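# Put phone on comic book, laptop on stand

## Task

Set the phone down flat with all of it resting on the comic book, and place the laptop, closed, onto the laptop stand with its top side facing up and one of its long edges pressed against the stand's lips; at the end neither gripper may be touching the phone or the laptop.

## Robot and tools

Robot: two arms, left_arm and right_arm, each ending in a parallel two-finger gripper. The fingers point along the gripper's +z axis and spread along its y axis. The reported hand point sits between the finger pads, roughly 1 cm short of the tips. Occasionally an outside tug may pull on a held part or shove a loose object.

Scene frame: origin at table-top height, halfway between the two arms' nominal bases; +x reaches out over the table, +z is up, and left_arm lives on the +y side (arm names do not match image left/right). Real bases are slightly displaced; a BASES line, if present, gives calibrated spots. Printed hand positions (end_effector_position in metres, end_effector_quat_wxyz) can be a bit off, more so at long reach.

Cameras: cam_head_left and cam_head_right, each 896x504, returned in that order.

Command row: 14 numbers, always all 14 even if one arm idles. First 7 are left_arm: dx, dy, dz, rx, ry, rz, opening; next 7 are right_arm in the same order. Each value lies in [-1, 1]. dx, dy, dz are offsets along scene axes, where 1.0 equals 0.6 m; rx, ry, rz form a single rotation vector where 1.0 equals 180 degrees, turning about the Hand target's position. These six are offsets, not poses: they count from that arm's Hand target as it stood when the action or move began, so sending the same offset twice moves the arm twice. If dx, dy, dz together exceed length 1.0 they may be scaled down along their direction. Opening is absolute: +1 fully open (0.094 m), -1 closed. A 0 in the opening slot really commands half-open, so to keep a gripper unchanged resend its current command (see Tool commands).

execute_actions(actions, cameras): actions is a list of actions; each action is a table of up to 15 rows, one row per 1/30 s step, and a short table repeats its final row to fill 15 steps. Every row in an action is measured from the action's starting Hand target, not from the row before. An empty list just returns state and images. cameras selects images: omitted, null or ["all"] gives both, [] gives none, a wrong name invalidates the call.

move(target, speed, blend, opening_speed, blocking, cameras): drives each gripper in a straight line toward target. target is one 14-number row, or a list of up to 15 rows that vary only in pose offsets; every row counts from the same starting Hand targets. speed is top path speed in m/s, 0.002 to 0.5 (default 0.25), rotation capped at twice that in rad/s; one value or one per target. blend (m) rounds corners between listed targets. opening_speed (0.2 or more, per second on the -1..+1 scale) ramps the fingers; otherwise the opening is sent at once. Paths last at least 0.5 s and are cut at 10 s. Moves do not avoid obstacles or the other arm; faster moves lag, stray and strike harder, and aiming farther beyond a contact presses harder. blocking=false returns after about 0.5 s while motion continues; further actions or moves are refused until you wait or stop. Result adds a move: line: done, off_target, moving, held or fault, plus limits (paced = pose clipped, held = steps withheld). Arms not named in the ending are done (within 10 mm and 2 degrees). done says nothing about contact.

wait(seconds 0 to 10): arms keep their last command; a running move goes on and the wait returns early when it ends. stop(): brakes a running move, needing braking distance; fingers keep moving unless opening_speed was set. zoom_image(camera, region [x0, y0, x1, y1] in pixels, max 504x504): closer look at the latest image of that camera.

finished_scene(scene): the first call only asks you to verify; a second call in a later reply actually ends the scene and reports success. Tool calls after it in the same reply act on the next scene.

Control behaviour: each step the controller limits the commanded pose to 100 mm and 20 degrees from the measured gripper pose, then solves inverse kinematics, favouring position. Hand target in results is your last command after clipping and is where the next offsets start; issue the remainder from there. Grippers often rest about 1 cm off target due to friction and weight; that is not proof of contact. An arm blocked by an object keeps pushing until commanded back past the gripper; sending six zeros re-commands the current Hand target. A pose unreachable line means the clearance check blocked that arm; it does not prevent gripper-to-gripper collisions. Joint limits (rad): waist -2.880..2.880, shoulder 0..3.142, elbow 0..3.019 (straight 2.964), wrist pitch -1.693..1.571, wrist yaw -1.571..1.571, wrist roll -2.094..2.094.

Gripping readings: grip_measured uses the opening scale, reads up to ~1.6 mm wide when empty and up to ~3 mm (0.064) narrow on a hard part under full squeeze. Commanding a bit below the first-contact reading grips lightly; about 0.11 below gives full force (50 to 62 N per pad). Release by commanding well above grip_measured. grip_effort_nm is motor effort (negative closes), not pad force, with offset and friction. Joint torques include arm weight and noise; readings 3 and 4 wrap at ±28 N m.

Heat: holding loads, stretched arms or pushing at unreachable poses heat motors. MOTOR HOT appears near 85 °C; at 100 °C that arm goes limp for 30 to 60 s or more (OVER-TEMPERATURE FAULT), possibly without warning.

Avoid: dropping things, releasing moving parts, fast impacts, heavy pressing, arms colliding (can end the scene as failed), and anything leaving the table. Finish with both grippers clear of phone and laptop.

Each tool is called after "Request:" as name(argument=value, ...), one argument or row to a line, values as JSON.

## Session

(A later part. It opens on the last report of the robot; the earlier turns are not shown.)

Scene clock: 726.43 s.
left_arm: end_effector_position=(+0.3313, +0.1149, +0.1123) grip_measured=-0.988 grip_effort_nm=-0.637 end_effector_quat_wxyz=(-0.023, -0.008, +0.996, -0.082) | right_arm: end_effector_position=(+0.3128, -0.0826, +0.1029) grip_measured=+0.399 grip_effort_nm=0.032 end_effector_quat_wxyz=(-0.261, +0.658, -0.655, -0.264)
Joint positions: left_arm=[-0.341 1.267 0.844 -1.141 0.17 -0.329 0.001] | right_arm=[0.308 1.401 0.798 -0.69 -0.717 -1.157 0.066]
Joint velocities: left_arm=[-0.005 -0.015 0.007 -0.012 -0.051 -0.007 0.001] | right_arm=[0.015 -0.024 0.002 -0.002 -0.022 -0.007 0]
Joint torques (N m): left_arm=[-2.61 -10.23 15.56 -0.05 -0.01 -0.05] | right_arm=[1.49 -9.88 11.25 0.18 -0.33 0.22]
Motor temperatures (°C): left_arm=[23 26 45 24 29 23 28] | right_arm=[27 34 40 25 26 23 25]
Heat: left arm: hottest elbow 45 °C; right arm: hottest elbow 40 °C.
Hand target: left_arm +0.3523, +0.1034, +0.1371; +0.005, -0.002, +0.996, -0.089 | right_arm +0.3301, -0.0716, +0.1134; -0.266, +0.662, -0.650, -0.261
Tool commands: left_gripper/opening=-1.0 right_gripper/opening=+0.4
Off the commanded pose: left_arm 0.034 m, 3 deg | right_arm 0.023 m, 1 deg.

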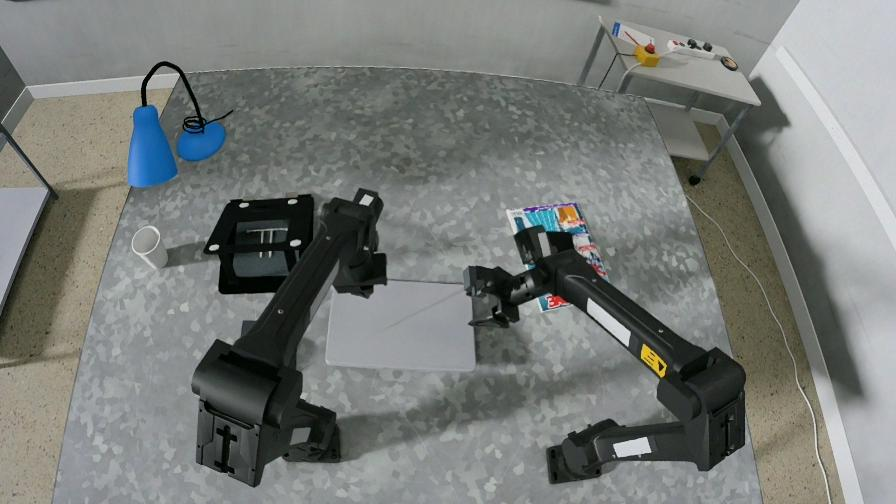

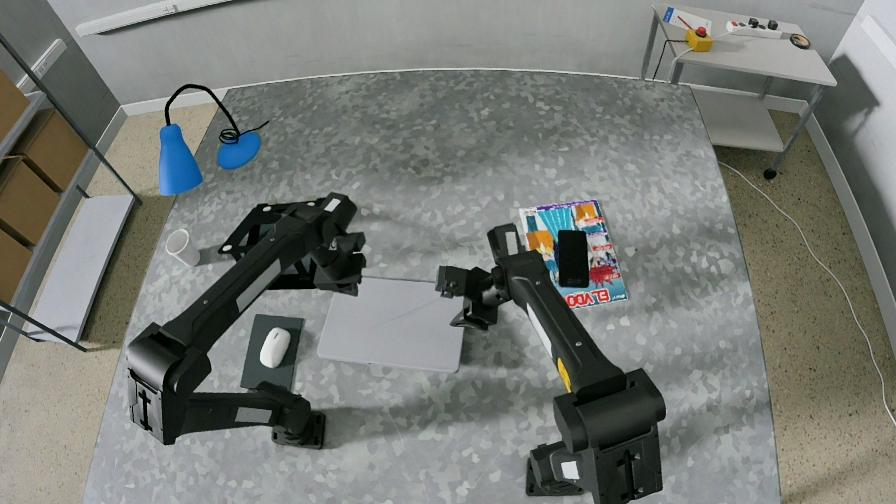

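Request:
move(
  target=[-0.07, 0.29, 0, -0.066, 0, 0, -1, -0.035, -0.2, 0.02, 0, 0, 0, 0.4],
  speed=0.2,
)

Request:
zoom_image(
  camera="cam_head_left",
  region=[280, 240, 520, 400],
)

Request:
zoom_image(
  camera="cam_head_right",
  region=[280, 240, 520, 400],
)

Scene clock: 760.93 s.
left_arm: end_effector_position=(+0.3085, +0.2739, +0.1329) grip_measured=-0.988 grip_effort_nm=-0.642 end_effector_quat_wxyz=(+0.000, +0.000, +0.982, -0.187) | right_arm: end_effector_position=(+0.2980, -0.1886, +0.1141) grip_measured=+0.399 grip_effort_nm=0.032 end_effector_quat_wxyz=(-0.255, +0.658, -0.654, -0.271)
Joint positions: left_arm=[0.303 1.196 0.816 -1.319 0.355 0.356 0.001] | right_arm=[0.009 1.358 0.798 -1.029 -0.762 -1.57 0.066]
Joint velocities: left_arm=[-0.005 -0.015 -0.017 0.007 -0.066 -0.037 0] | right_arm=[-0.005 -0.005 0.007 -0.012 -0.022 0.037 -0.001]
Joint torques (N m): left_arm=[-0.67 -7.41 10.92 -0.32 0.36 0.18] | right_arm=[-0.21 -11.75 8.98 -0.23 -0.53 0.07]
Motor temperatures (°C): left_arm=[23 26 45 24 28 23 28] | right_arm=[26 34 41 25 26 23 25]
Heat: left arm: hottest elbow 45 °C; right arm: hottest elbow 41 °C.
Hand target: left_arm +0.3115, +0.2782, +0.1358; +0.000, -0.002, +0.982, -0.190 | right_arm +0.3089, -0.1916, +0.1273; -0.268, +0.662, -0.650, -0.259
Off the commanded pose: left_arm 0.006 m, 1 deg | right_arm 0.016 m, 2 deg.
move: off_target (right_arm)

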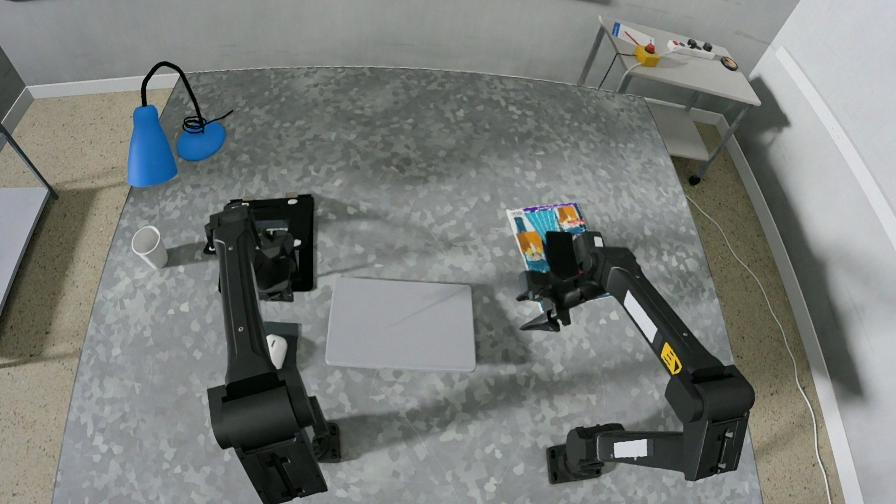

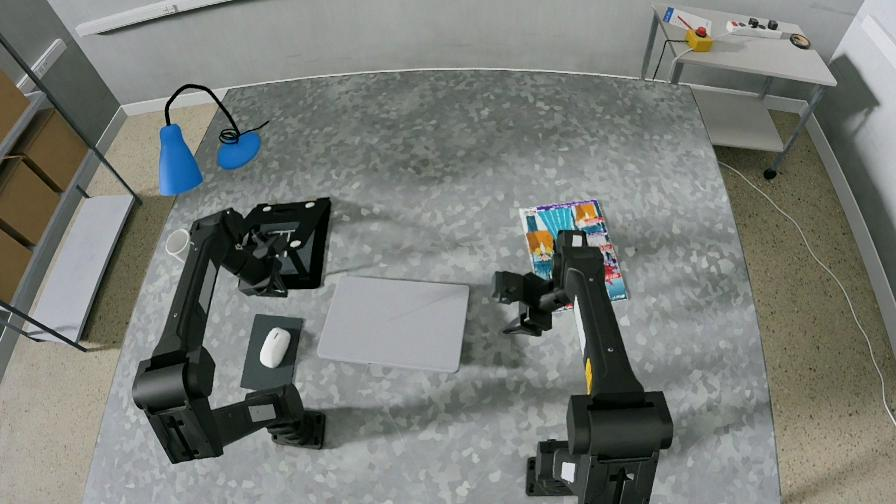

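Scaled by 2.100.

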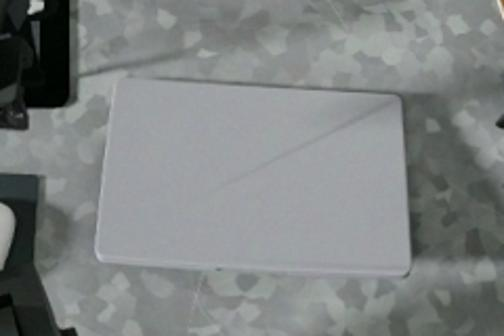

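Scaled by 2.100.

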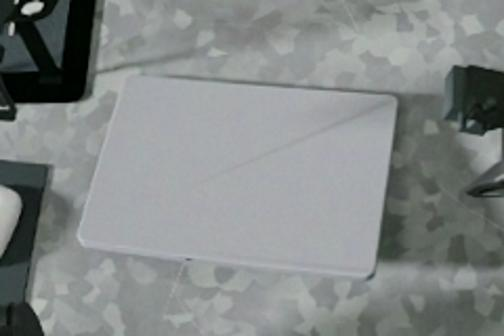

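Request:
move(
  target=[-0.011, -0.06, -0.197, 0, 0, 0, -1, -0.02, 0.05, -0.185, 0, 0, 0, 0.4],
  speed=0.12,
)

Request:
zoom_image(
  camera="cam_head_left",
  region=[280, 240, 520, 400],
)

Request:
zoom_image(
  camera="cam_head_right",
  region=[280, 240, 520, 400],
)

Scene clock: 767.53 s.
left_arm: end_effector_position=(+0.3060, +0.2462, +0.0233) grip_measured=-0.988 grip_effort_nm=-0.632 end_effector_quat_wxyz=(+0.006, -0.005, +0.982, -0.188) | right_arm: end_effector_position=(+0.3011, -0.1666, +0.0260) grip_measured=+0.399 grip_effort_nm=0.037 end_effector_quat_wxyz=(-0.278, +0.662, -0.649, -0.252)
Joint positions: left_arm=[0.215 1.347 0.605 -0.911 0.369 0.25 0.001] | right_arm=[0.075 1.514 0.655 -0.597 -0.762 -1.466 0.066]
Joint velocities: left_arm=[0.005 -0.015 -0.007 0.012 -0.007 -0.037 -0.001] | right_arm=[-0.005 0.005 0.017 -0.002 0.11 -0.037 0]
Joint torques (N m): left_arm=[-3.43 -8 7.09 0.73 0.35 -0.07] | right_arm=[1.49 -9.76 4.81 0.72 -0.37 0.21]
Motor temperatures (°C): left_arm=[23 26 44 24 28 23 28] | right_arm=[26 34 41 25 26 23 25]
Heat: left arm: hottest elbow 44 °C; right arm: hottest elbow 41 °C.
Hand target: left_arm +0.3041, +0.2409, +0.0184; +0.001, -0.002, +0.982, -0.190 | right_arm +0.2947, -0.1629, +0.0163; -0.268, +0.662, -0.650, -0.260
Off the commanded pose: left_arm 0.007 m, 1 deg | right_arm 0.012 m, 1 deg.
move: off_target (right_arm)

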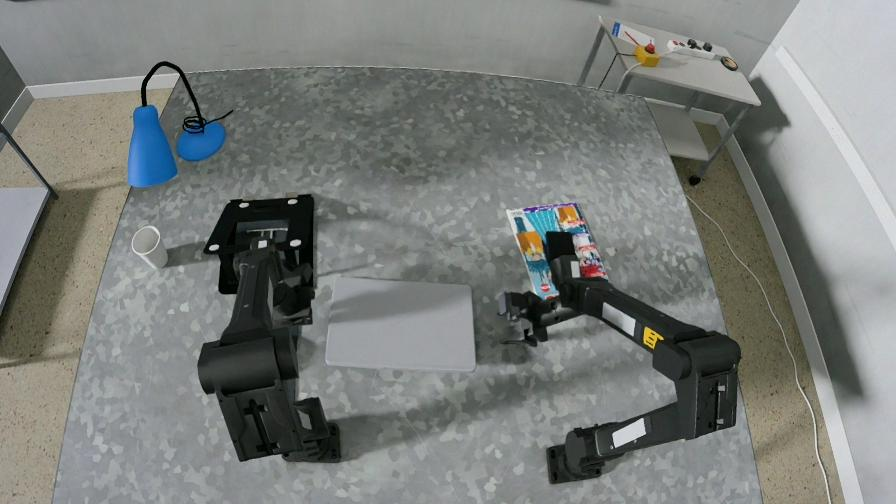

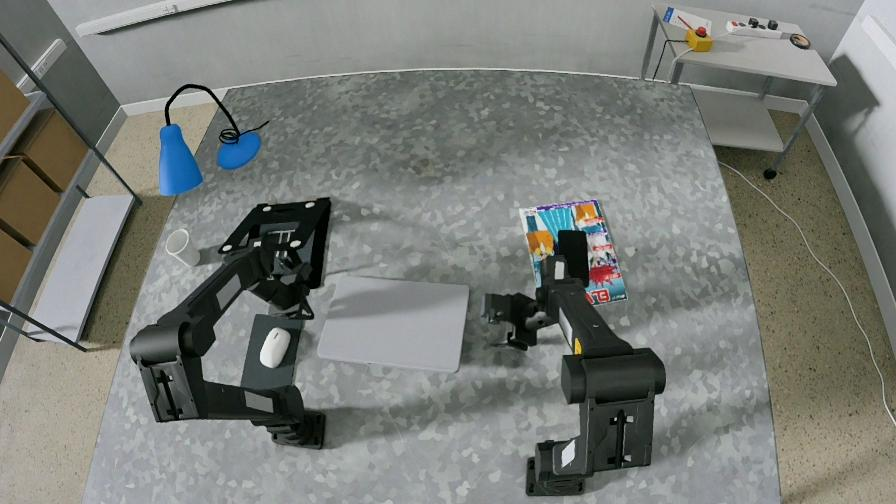

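Scaled by 2.100.

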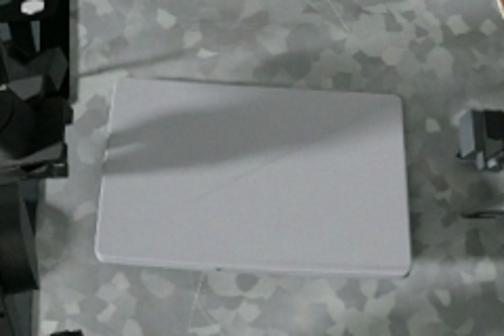

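Scaled by 2.100.

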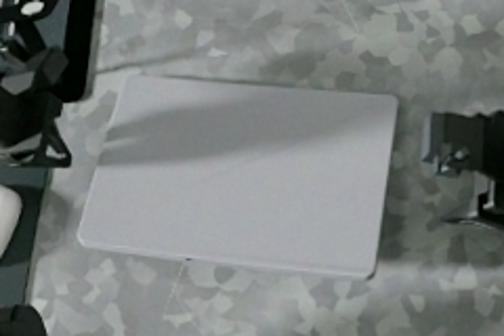

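Request:
move(
  target=[0.005, -0.045, -0.014, 0, 0, 0, -1, 0, 0.06, -0.012, 0, 0, 0, 0.4],
  speed=0.06,
)

Request:
zoom_image(
  camera="cam_head_left",
  region=[280, 240, 520, 400],
)

Request:
zoom_image(
  camera="cam_head_right",
  region=[280, 240, 520, 400],
)

Scene clock: 771.53 s.
left_arm: end_effector_position=(+0.3104, +0.2191, +0.0160) grip_measured=-0.988 grip_effort_nm=-0.642 end_effector_quat_wxyz=(+0.008, -0.004, +0.982, -0.188) | right_arm: end_effector_position=(+0.3027, -0.1297, +0.0201) grip_measured=+0.399 grip_effort_nm=0.032 end_effector_quat_wxyz=(-0.279, +0.663, -0.647, -0.253)
Joint positions: left_arm=[0.117 1.352 0.584 -0.843 0.376 0.145 0.001] | right_arm=[0.184 1.532 0.646 -0.468 -0.747 -1.32 0.066]
Joint velocities: left_arm=[-0.005 0.005 -0.002 0.002 0.066 0.007 0.001] | right_arm=[-0.005 -0.005 0.002 0.002 -0.125 -0.007 0.001]
Joint torques (N m): left_arm=[-2.32 -7.59 6.64 0.59 0.34 -0.03] | right_arm=[1.44 -9.93 4.6 0.87 -0.35 0.18]
Motor temperatures (°C): left_arm=[23 26 43 24 28 23 28] | right_arm=[26 34 41 25 26 23 25]
Heat: left arm: hottest elbow 43 °C; right arm: hottest elbow 41 °C.
Hand target: left_arm +0.3069, +0.2139, +0.0104; +0.001, -0.002, +0.982, -0.190 | right_arm +0.2945, -0.1270, +0.0085; -0.267, +0.662, -0.650, -0.260
Off the commanded pose: left_arm 0.009 m, 1 deg | right_arm 0.014 m, 2 deg.
move: off_target (right_arm)

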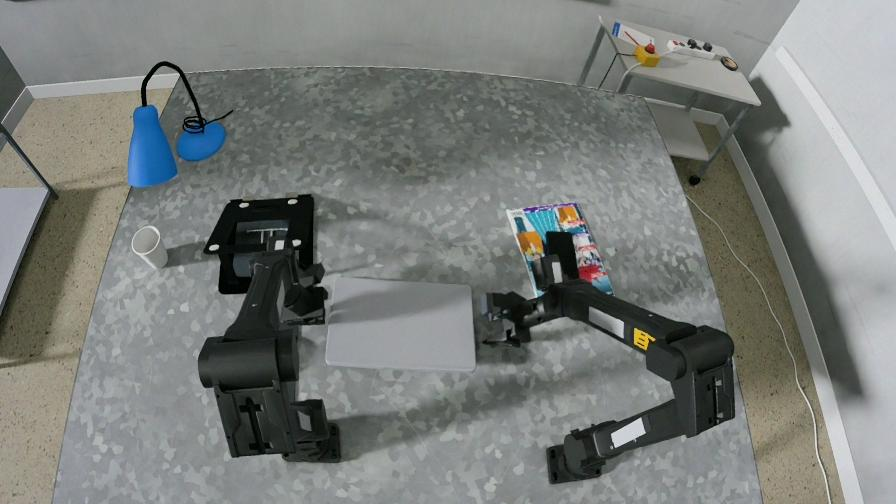

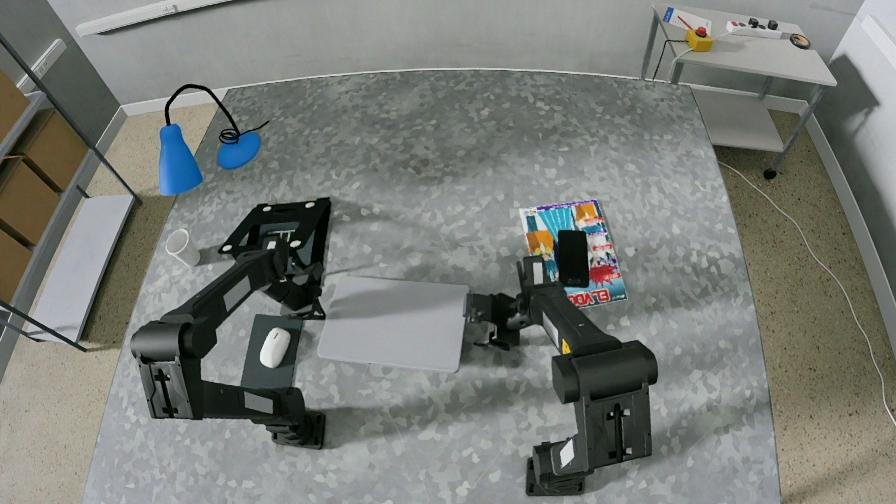

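Scaled by 2.100.

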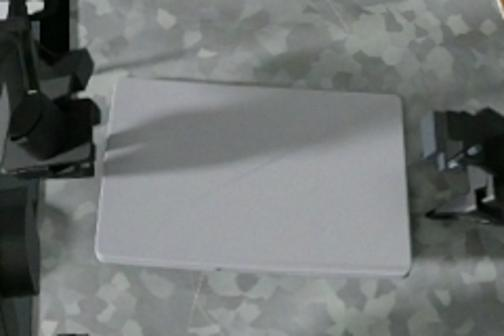

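Scaled by 2.100.

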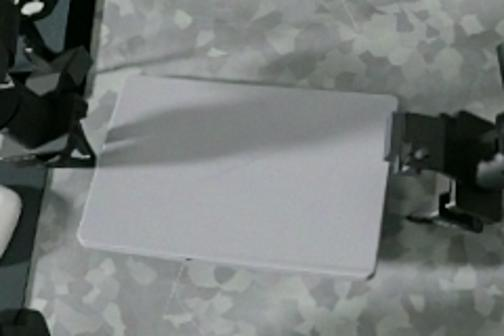

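Request:
move(
  target=[0, -0.16, -0.004, 0, 0, 0, -1, 0, 0.175, -0.008, 0, 0, 0, 0.4],
  speed=0.05,
)

Request:
zoom_image(
  camera="cam_head_left",
  region=[280, 240, 520, 400],
)

Request:
zoom_image(
  camera="cam_head_right",
  region=[280, 240, 520, 400],
)

Scene clock: 777.57 s.
left_arm: end_effector_position=(+0.3210, +0.1998, +0.0099) grip_measured=-0.988 grip_effort_nm=-0.613 end_effector_quat_wxyz=(+0.025, -0.054, +0.990, -0.126) | right_arm: end_effector_position=(+0.3078, -0.1001, +0.0153) grip_measured=+0.399 grip_effort_nm=0.022 end_effector_quat_wxyz=(+0.262, -0.635, +0.691, +0.225)
Joint positions: left_arm=[-0.028 1.33 0.564 -0.741 0.25 -0.117 0.001] | right_arm=[0.299 1.525 0.64 -0.351 -0.632 -1.072 0.066]
Joint velocities: left_arm=[-0.024 -0.015 -0.017 0.017 -0.007 0.051 0] | right_arm=[-0.005 0.005 0.002 -0.007 -0.037 0.007 0.001]
Joint torques (N m): left_arm=[-13.8 -8.53 6.04 1.03 5.01 -0.55] | right_arm=[11.99 -6.42 7.21 3.99 -1.72 0.89]
Motor temperatures (°C): left_arm=[23 25 42 24 31 23 28] | right_arm=[26 34 40 25 26 23 25]
Heat: left arm: hottest elbow 42 °C; right arm: hottest elbow 40 °C.
Hand target: left_arm +0.3065, +0.1180, +0.0089; +0.003, -0.002, +0.982, -0.191 | right_arm +0.2946, -0.0218, +0.0023; -0.265, +0.663, -0.650, -0.262
Off the commanded pose: left_arm 0.083 m, 10 deg | right_arm 0.080 m, 7 deg.
move: off_target (left_arm, right_arm)

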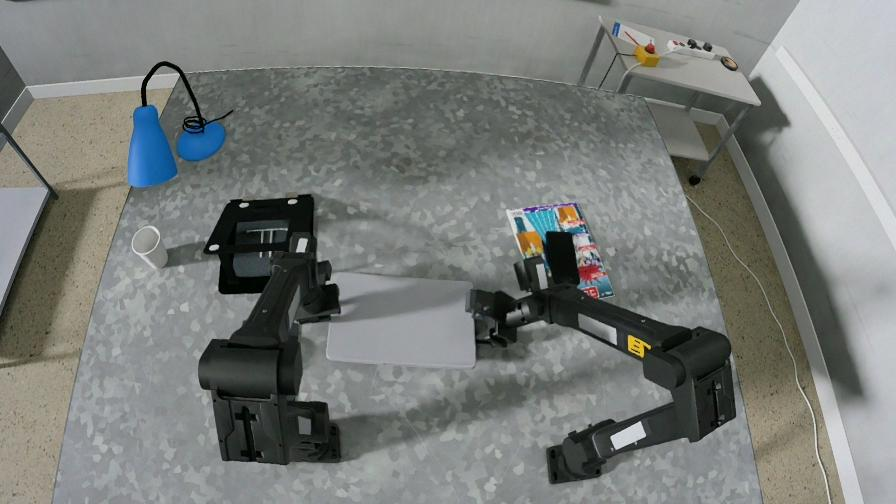

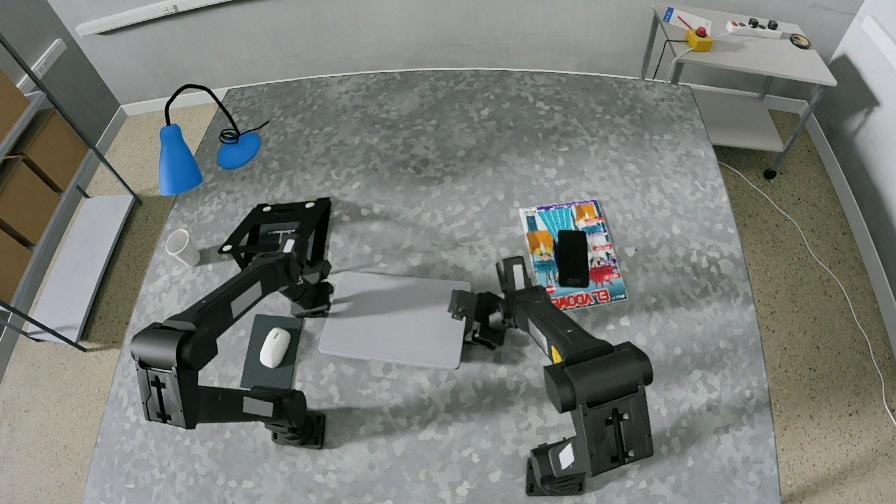

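Scaled by 2.100.

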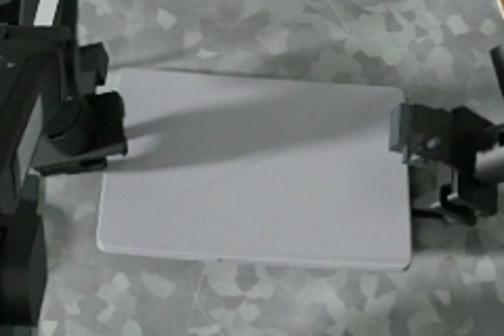

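Scaled by 2.100.

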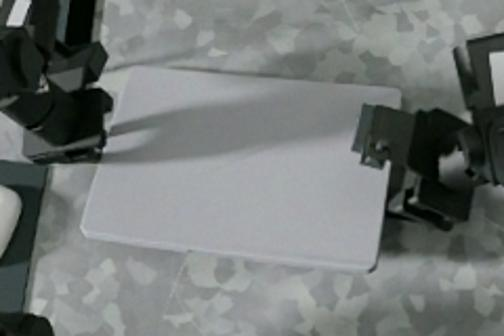

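Request:
move(
  target=[0, -0.01, 0.06, 0, 0, 0, -1, 0, 0.01, 0.06, 0, 0, 0, 0.4],
  speed=0.04,
)

Request:
zoom_image(
  camera="cam_head_left",
  region=[280, 240, 520, 400],
)

Request:
zoom_image(
  camera="cam_head_right",
  region=[280, 240, 520, 400],
)

Scene clock: 783.13 s.
left_arm: end_effector_position=(+0.3121, +0.2003, +0.0187) grip_measured=-0.988 grip_effort_nm=-0.613 end_effector_quat_wxyz=(+0.016, -0.058, +0.991, -0.117) | right_arm: end_effector_position=(+0.3036, -0.1006, +0.0166) grip_measured=+0.399 grip_effort_nm=0.032 end_effector_quat_wxyz=(-0.250, +0.641, -0.695, -0.209)
Joint positions: left_arm=[-0.037 1.29 0.564 -0.796 0.231 -0.132 0.001] | right_arm=[0.317 1.504 0.639 -0.378 -0.588 -1.069 0.066]
Joint velocities: left_arm=[-0.024 -0.015 -0.002 -0.012 0.007 -0.037 -0.001] | right_arm=[-0.005 -0.015 0.007 0.002 -0.037 -0.022 0]
Joint torques (N m): left_arm=[-14.62 -10.52 10.14 -0.98 5.71 -0.52] | right_arm=[11.87 -10.64 10.09 1.44 -3.01 1.02]
Motor temperatures (°C): left_arm=[23 25 41 24 44 24 28] | right_arm=[27 34 41 25 28 24 25]
Heat: left arm: hottest wrist yaw 44 °C; right arm: hottest elbow 41 °C.
Hand target: left_arm +0.3068, +0.1123, +0.0448; +0.003, -0.003, +0.982, -0.191 | right_arm +0.2951, -0.0152, +0.0382; -0.265, +0.663, -0.650, -0.262
Off the commanded pose: left_arm 0.092 m, 11 deg | right_arm 0.088 m, 8 deg.
move: off_target (left_arm, right_arm)

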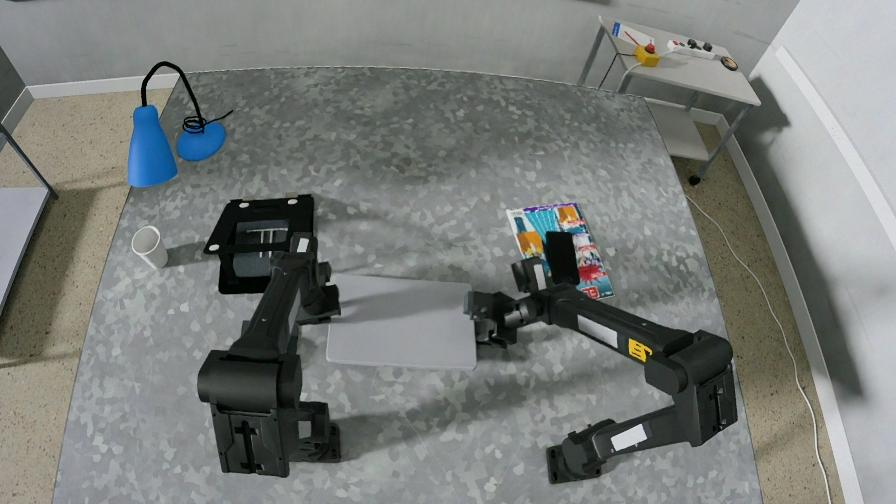

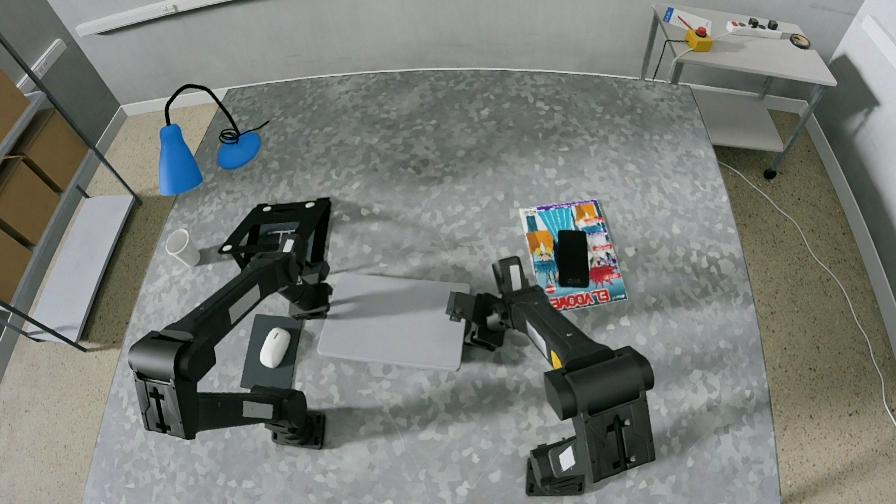

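Scaled by 2.100.

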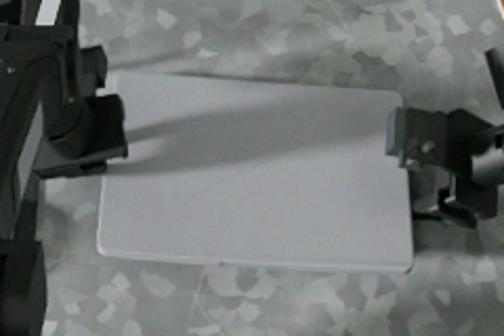

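Scaled by 2.100.

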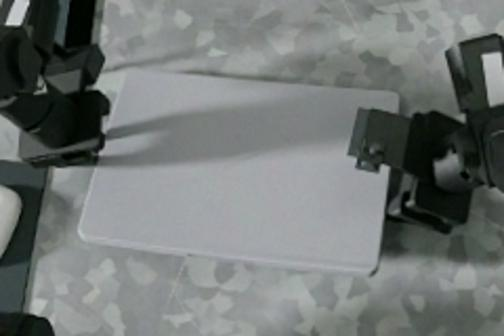

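Request:
move(
  target=[0, 0.006, 0.05, 0, 0, 0, -1, 0, -0.006, 0.05, 0, 0, 0, 0.4],
  speed=0.04,
)

Request:
zoom_image(
  camera="cam_head_left",
  region=[280, 240, 520, 400],
)

Request:
zoom_image(
  camera="cam_head_right",
  region=[280, 240, 520, 400],
)

Scene clock: 788.77 s.
left_arm: end_effector_position=(+0.2956, +0.1921, +0.0420) grip_measured=-0.988 grip_effort_nm=-0.613 end_effector_quat_wxyz=(-0.004, -0.052, +0.991, -0.123) | right_arm: end_effector_position=(+0.2846, -0.1067, +0.0188) grip_measured=+0.399 grip_effort_nm=0.022 end_effector_quat_wxyz=(-0.216, +0.655, -0.692, -0.213)
Joint positions: left_arm=[-0.06 1.215 0.581 -0.923 0.246 -0.137 0.001] | right_arm=[0.324 1.474 0.639 -0.488 -0.571 -1.112 0.066]
Joint velocities: left_arm=[-0.015 -0.015 0.017 -0.012 -0.007 0.007 0] | right_arm=[-0.005 -0.015 0.017 -0.002 -0.007 -0.007 -0.001]
Joint torques (N m): left_arm=[-12.16 -10.11 13.63 -0.69 5.29 -0.53] | right_arm=[10.52 -13.51 12.11 1.28 -4.03 1.21]
Motor temperatures (°C): left_arm=[23 25 41 24 57 24 28] | right_arm=[27 34 41 25 34 24 25]
Heat: left arm: hottest wrist yaw 57 °C; right arm: hottest elbow 41 °C.
Hand target: left_arm +0.3071, +0.1161, +0.0746; +0.002, -0.003, +0.982, -0.191 | right_arm +0.2954, -0.0199, +0.0675; -0.266, +0.662, -0.650, -0.261
Off the commanded pose: left_arm 0.084 m, 10 deg | right_arm 0.101 m, 9 deg; position clipped.
move: off_target (left_arm, right_arm); limits=paced

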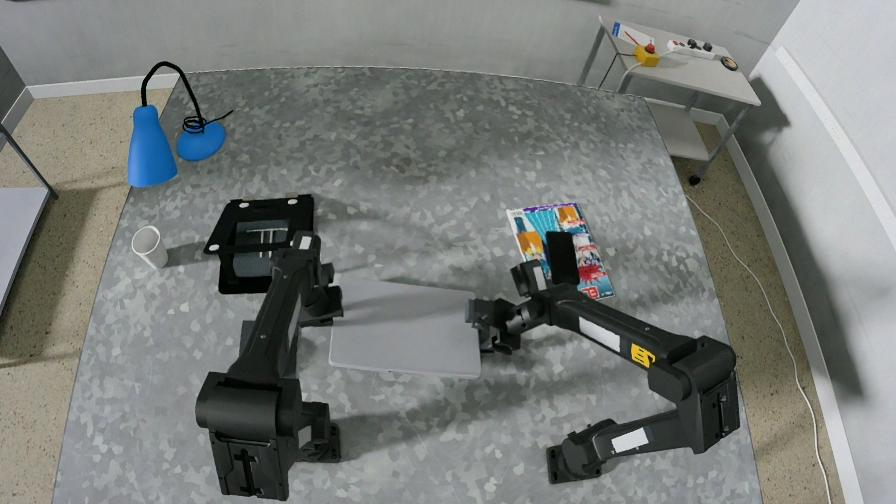

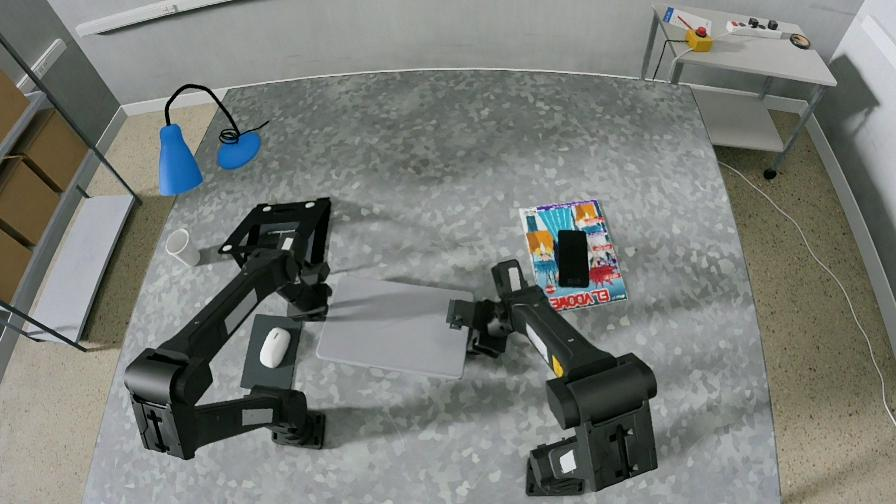

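Scaled by 2.100.

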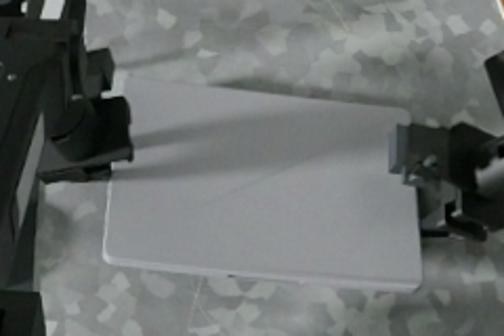

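Scaled by 2.100.

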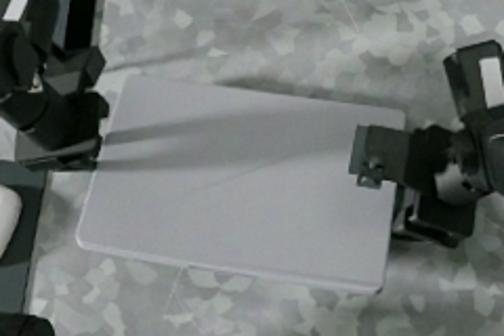

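Request:
move(
  target=[-0.02, 0, -0.11, 0, 0, 0, -1, -0.02, 0, -0.08, 0, 0, 0, 0.4],
  speed=0.08,
  cameras=[],
)

Request:
move(
  target=[0, 0.17, 0, 0, 0, 0, -1, 0, -0.17, 0, 0, 0, 0, 0.4],
  speed=0.08,
)

Scene clock: 793.87 s.
left_arm: end_effector_position=(+0.3109, +0.1938, +0.0143) grip_measured=-0.988 grip_effort_nm=-0.608 end_effector_quat_wxyz=(+0.035, -0.045, +0.991, -0.119) | right_arm: end_effector_position=(+0.2857, -0.1049, +0.0172) grip_measured=+0.399 grip_effort_nm=0.027 end_effector_quat_wxyz=(+0.234, -0.633, +0.706, +0.215)
Joint positions: left_arm=[-0.06 1.275 0.533 -0.739 0.232 -0.132 0.001] | right_arm=[0.324 1.466 0.607 -0.408 -0.581 -1.042 0.066]
Joint velocities: left_arm=[-0.005 -0.005 0.002 0.007 0.051 -0.007 0.001] | right_arm=[-0.024 0.005 -0.007 -0.002 0.007 0.037 0]
Joint torques (N m): left_arm=[-12.92 -6.95 6.83 0.76 5.47 -0.62] | right_arm=[11.46 -6.59 8.58 4.15 -3.29 0.76]
Motor temperatures (°C): left_arm=[23 26 41 24 66 24 28] | right_arm=[27 34 41 25 40 24 25]
Heat: left arm: hottest wrist yaw 66 °C; right arm: hottest elbow 41 °C.
Hand target: left_arm +0.2945, +0.1158, +0.0089; +0.003, -0.002, +0.982, -0.191 | right_arm +0.2828, -0.0204, +0.0196; +0.265, -0.663, +0.650, +0.261
Off the commanded pose: left_arm 0.079 m, 10 deg | right_arm 0.085 m, 10 deg.
move: off_target (left_arm, right_arm)
No camera images: "cameras" was empty.

Scene clock: 795.87 s.
left_arm: end_effector_position=(+0.2936, +0.2131, +0.0090) grip_measured=-0.989 grip_effort_nm=-0.598 end_effector_quat_wxyz=(+0.007, +0.003, +0.982, -0.189) | right_arm: end_effector_position=(+0.2793, -0.1191, +0.0224) grip_measured=+0.399 grip_effort_nm=0.027 end_effector_quat_wxyz=(-0.269, +0.665, -0.647, -0.259)
Joint positions: left_arm=[0.106 1.326 0.533 -0.818 0.379 0.147 0.001] | right_arm=[0.231 1.485 0.602 -0.463 -0.738 -1.275 0.066]
Joint velocities: left_arm=[0.005 -0.005 -0.002 0.007 0.037 0.022 -0.001] | right_arm=[0.005 -0.005 0.002 -0.007 0.051 -0.081 0]
Joint torques (N m): left_arm=[-0.56 -6.59 8.38 -0.16 0.22 0.13] | right_arm=[-0.26 -10.17 6.05 0.1 -0.51 0.08]
Motor temperatures (°C): left_arm=[23 26 41 24 64 24 28] | right_arm=[27 34 41 25 40 24 25]
Heat: left arm: hottest wrist yaw 64 °C; right arm: hottest elbow 41 °C.
Hand target: left_arm +0.2950, +0.2176, +0.0081; +0.001, -0.002, +0.982, -0.190 | right_arm +0.2823, -0.1227, +0.0209; -0.267, +0.662, -0.650, -0.261
Off the commanded pose: left_arm 0.005 m, 1 deg | right_arm 0.006 m, 1 deg.
move: done

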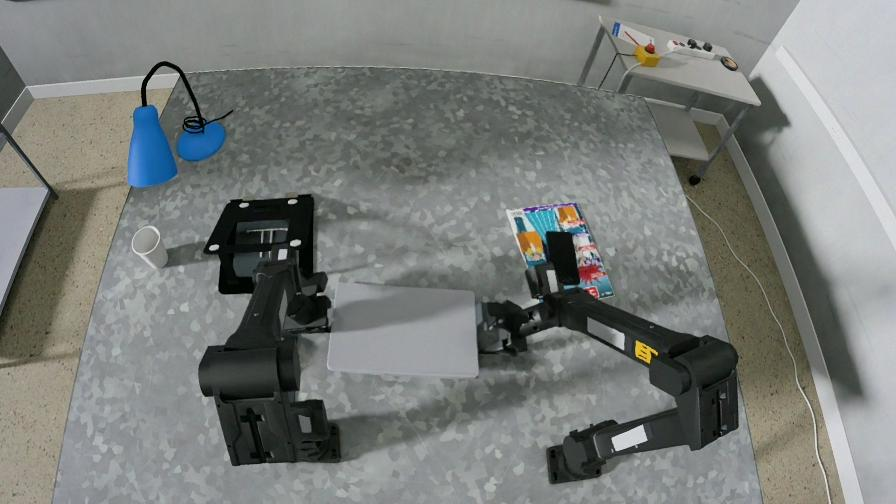

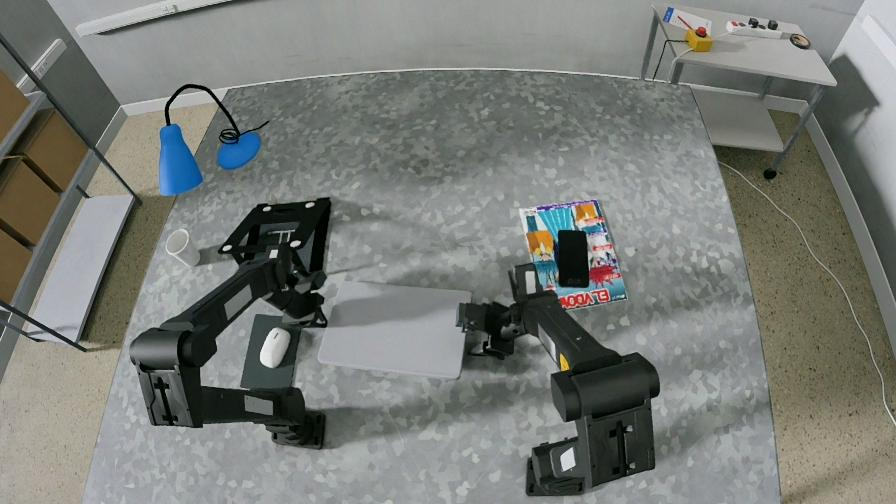

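Request:
zoom_image(
  camera="cam_head_left",
  region=[190, 170, 350, 400],
)

Request:
zoom_image(
  camera="cam_head_right",
  region=[190, 170, 350, 400],
)

Scaled by 2.191.

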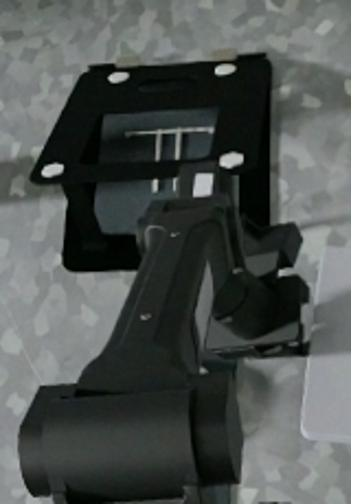

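Scaled by 2.191.

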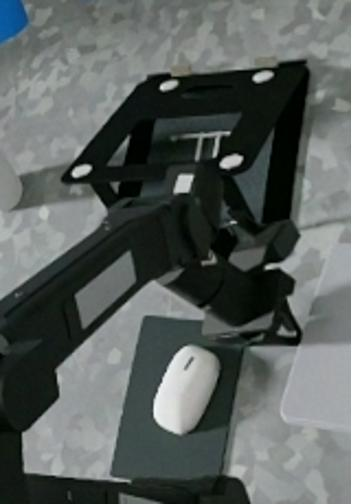

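Request:
move(
  target=[
    [-0.02, 0.05, 0.15, 0, 0, 0, -1, 0, -0.03, 0.02, 0, 0, 0, 0.4],
    [-0.1167, 0.26, 0.15, 0, 0, 0, -1, 0, -0.03, 0.02, 0, 0, 0, 0.4],
  ],
  speed=0.15,
  blend=0.03,
)

Request:
zoom_image(
  camera="cam_head_right",
  region=[190, 240, 350, 410],
)

Request:
zoom_image(
  camera="cam_head_left",
  region=[190, 240, 350, 410],
)

Scene clock: 850.57 s.
left_arm: end_effector_position=(+0.2127, +0.3566, +0.0821) grip_measured=-0.989 grip_effort_nm=-0.598 end_effector_quat_wxyz=(-0.016, -0.002, +0.979, -0.201) | right_arm: end_effector_position=(+0.2710, -0.1384, +0.0221) grip_measured=+0.399 grip_effort_nm=0.027 end_effector_quat_wxyz=(-0.254, +0.661, -0.653, -0.270)
Joint positions: left_arm=[0.749 1.224 0.674 -1.336 0.263 0.816 0.001] | right_arm=[0.176 1.478 0.602 -0.559 -0.748 -1.349 0.066]
Joint velocities: left_arm=[0.005 0.005 0.007 -0.002 0.051 0.037 0] | right_arm=[-0.005 -0.015 0.007 0.002 -0.066 0.037 -0.001]
Joint torques (N m): left_arm=[0.03 -6.24 13.79 -0.77 0.18 0.1] | right_arm=[-0.38 -12.4 6.82 0.01 -0.52 0.08]
Motor temperatures (°C): left_arm=[23 25 38 24 36 24 28] | right_arm=[27 34 38 25 29 24 25]
Heat: left arm: hottest elbow 38 °C; right arm: hottest elbow 38 °C.
Hand target: left_arm +0.2264, +0.3749, +0.0960; -0.002, -0.002, +0.982, -0.190 | right_arm +0.2824, -0.1405, +0.0332; -0.267, +0.662, -0.650, -0.260
Off the commanded pose: left_arm 0.026 m, 2 deg | right_arm 0.016 m, 2 deg.
move: off_target (left_arm, right_arm)

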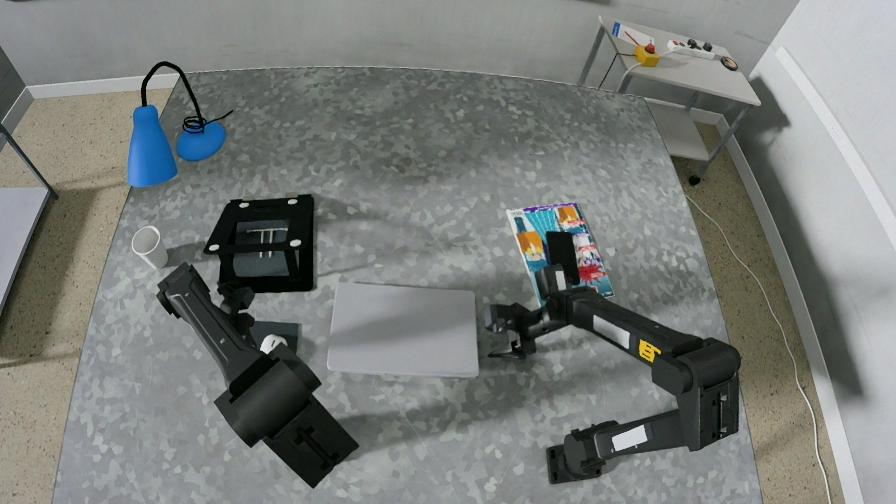

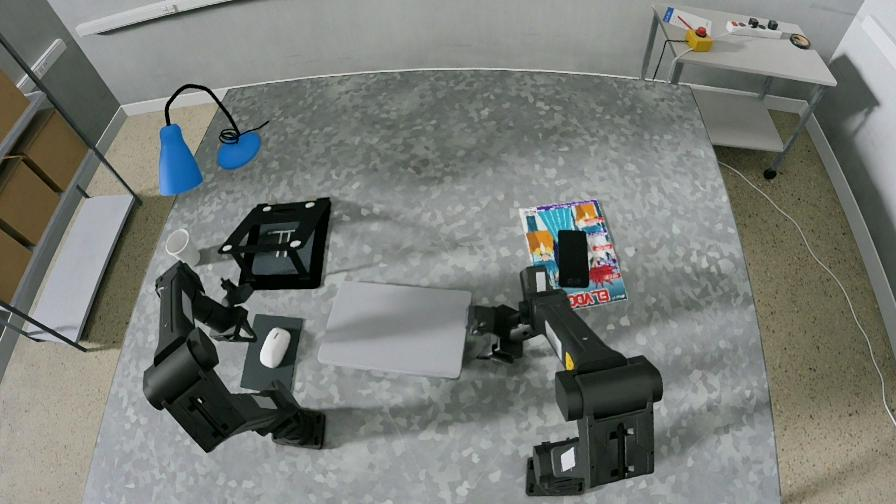

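Scaled by 2.965.

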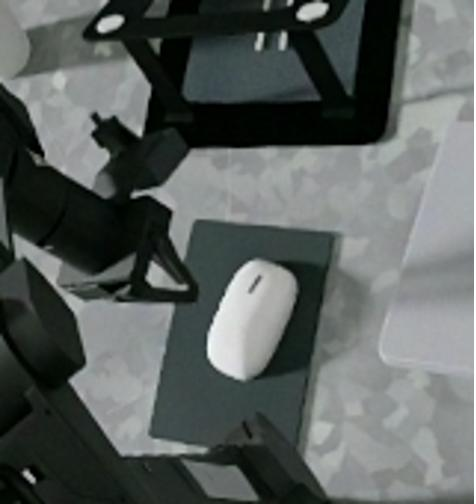

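Scaled by 2.965.

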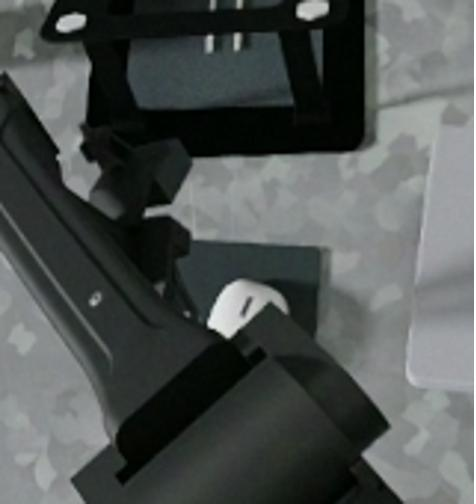

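Request:
move(
  target=[0.01, 0, -0.128, 0, 0, 0, -1, 0, -0.01, 0, 0, 0, 0, 0.4],
  speed=0.1,
)

Request:
zoom_image(
  camera="cam_head_right",
  region=[190, 240, 350, 410],
)

Scene clock: 855.77 s.
left_arm: end_effector_position=(+0.2333, +0.3765, +0.0241) grip_measured=-0.989 grip_effort_nm=-0.598 end_effector_quat_wxyz=(+0.000, +0.001, +0.982, -0.186) | right_arm: end_effector_position=(+0.2707, -0.1444, +0.0220) grip_measured=+0.399 grip_effort_nm=0.027 end_effector_quat_wxyz=(-0.253, +0.661, -0.653, -0.270)
Joint positions: left_arm=[0.749 1.391 0.643 -1.092 0.264 0.816 0.001] | right_arm=[0.157 1.478 0.602 -0.577 -0.751 -1.374 0.066]
Joint velocities: left_arm=[-0.005 -0.005 0.002 -0.007 -0.007 -0.007 0.001] | right_arm=[-0.024 0.015 0.007 -0.007 -0.007 -0.066 0.001]
Joint torques (N m): left_arm=[-1.26 -7.71 6.45 0.09 0.29 -0.06] | right_arm=[-0.32 -12.28 6.87 -0.06 -0.53 0.11]
Motor temperatures (°C): left_arm=[23 25 38 24 36 24 28] | right_arm=[27 34 38 25 29 24 25]
Heat: left arm: hottest elbow 38 °C; right arm: hottest elbow 38 °C.
Hand target: left_arm +0.2325, +0.3737, +0.0197; -0.002, -0.002, +0.982, -0.190 | right_arm +0.2825, -0.1466, +0.0332; -0.267, +0.662, -0.650, -0.260
Off the commanded pose: left_arm 0.005 m, 1 deg | right_arm 0.016 m, 2 deg.
move: off_target (right_arm)

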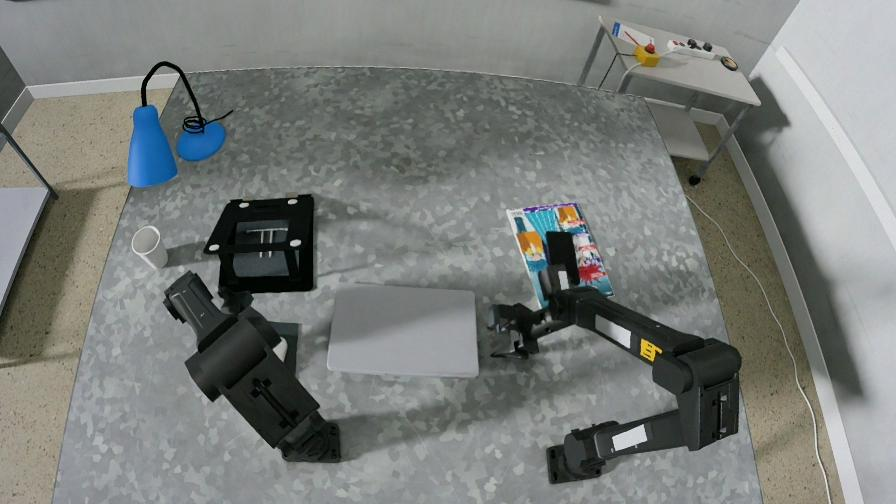

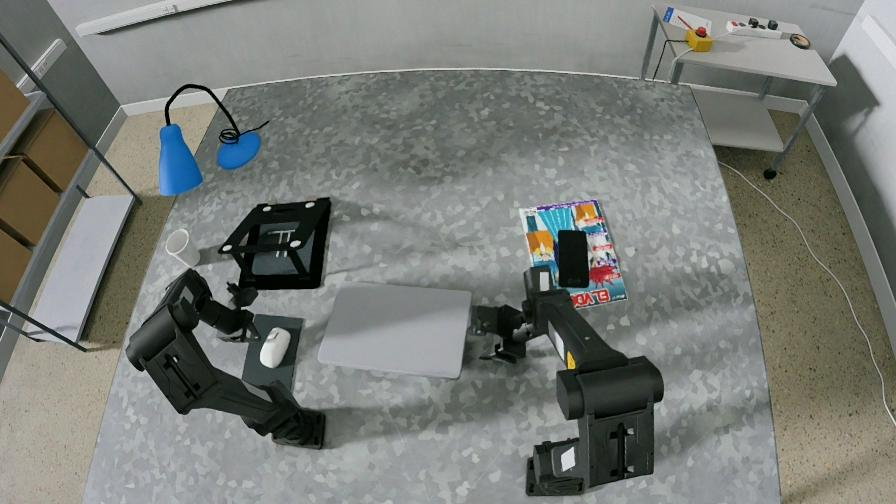

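Scaled by 2.965.

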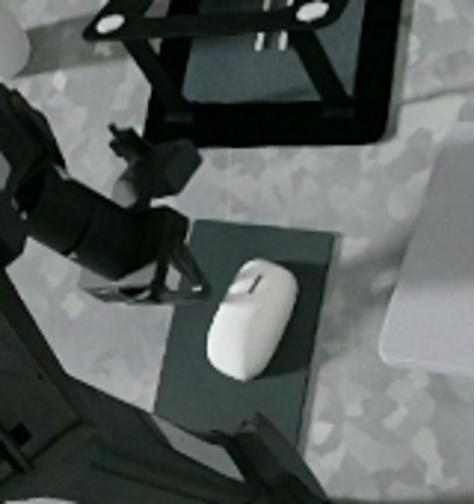

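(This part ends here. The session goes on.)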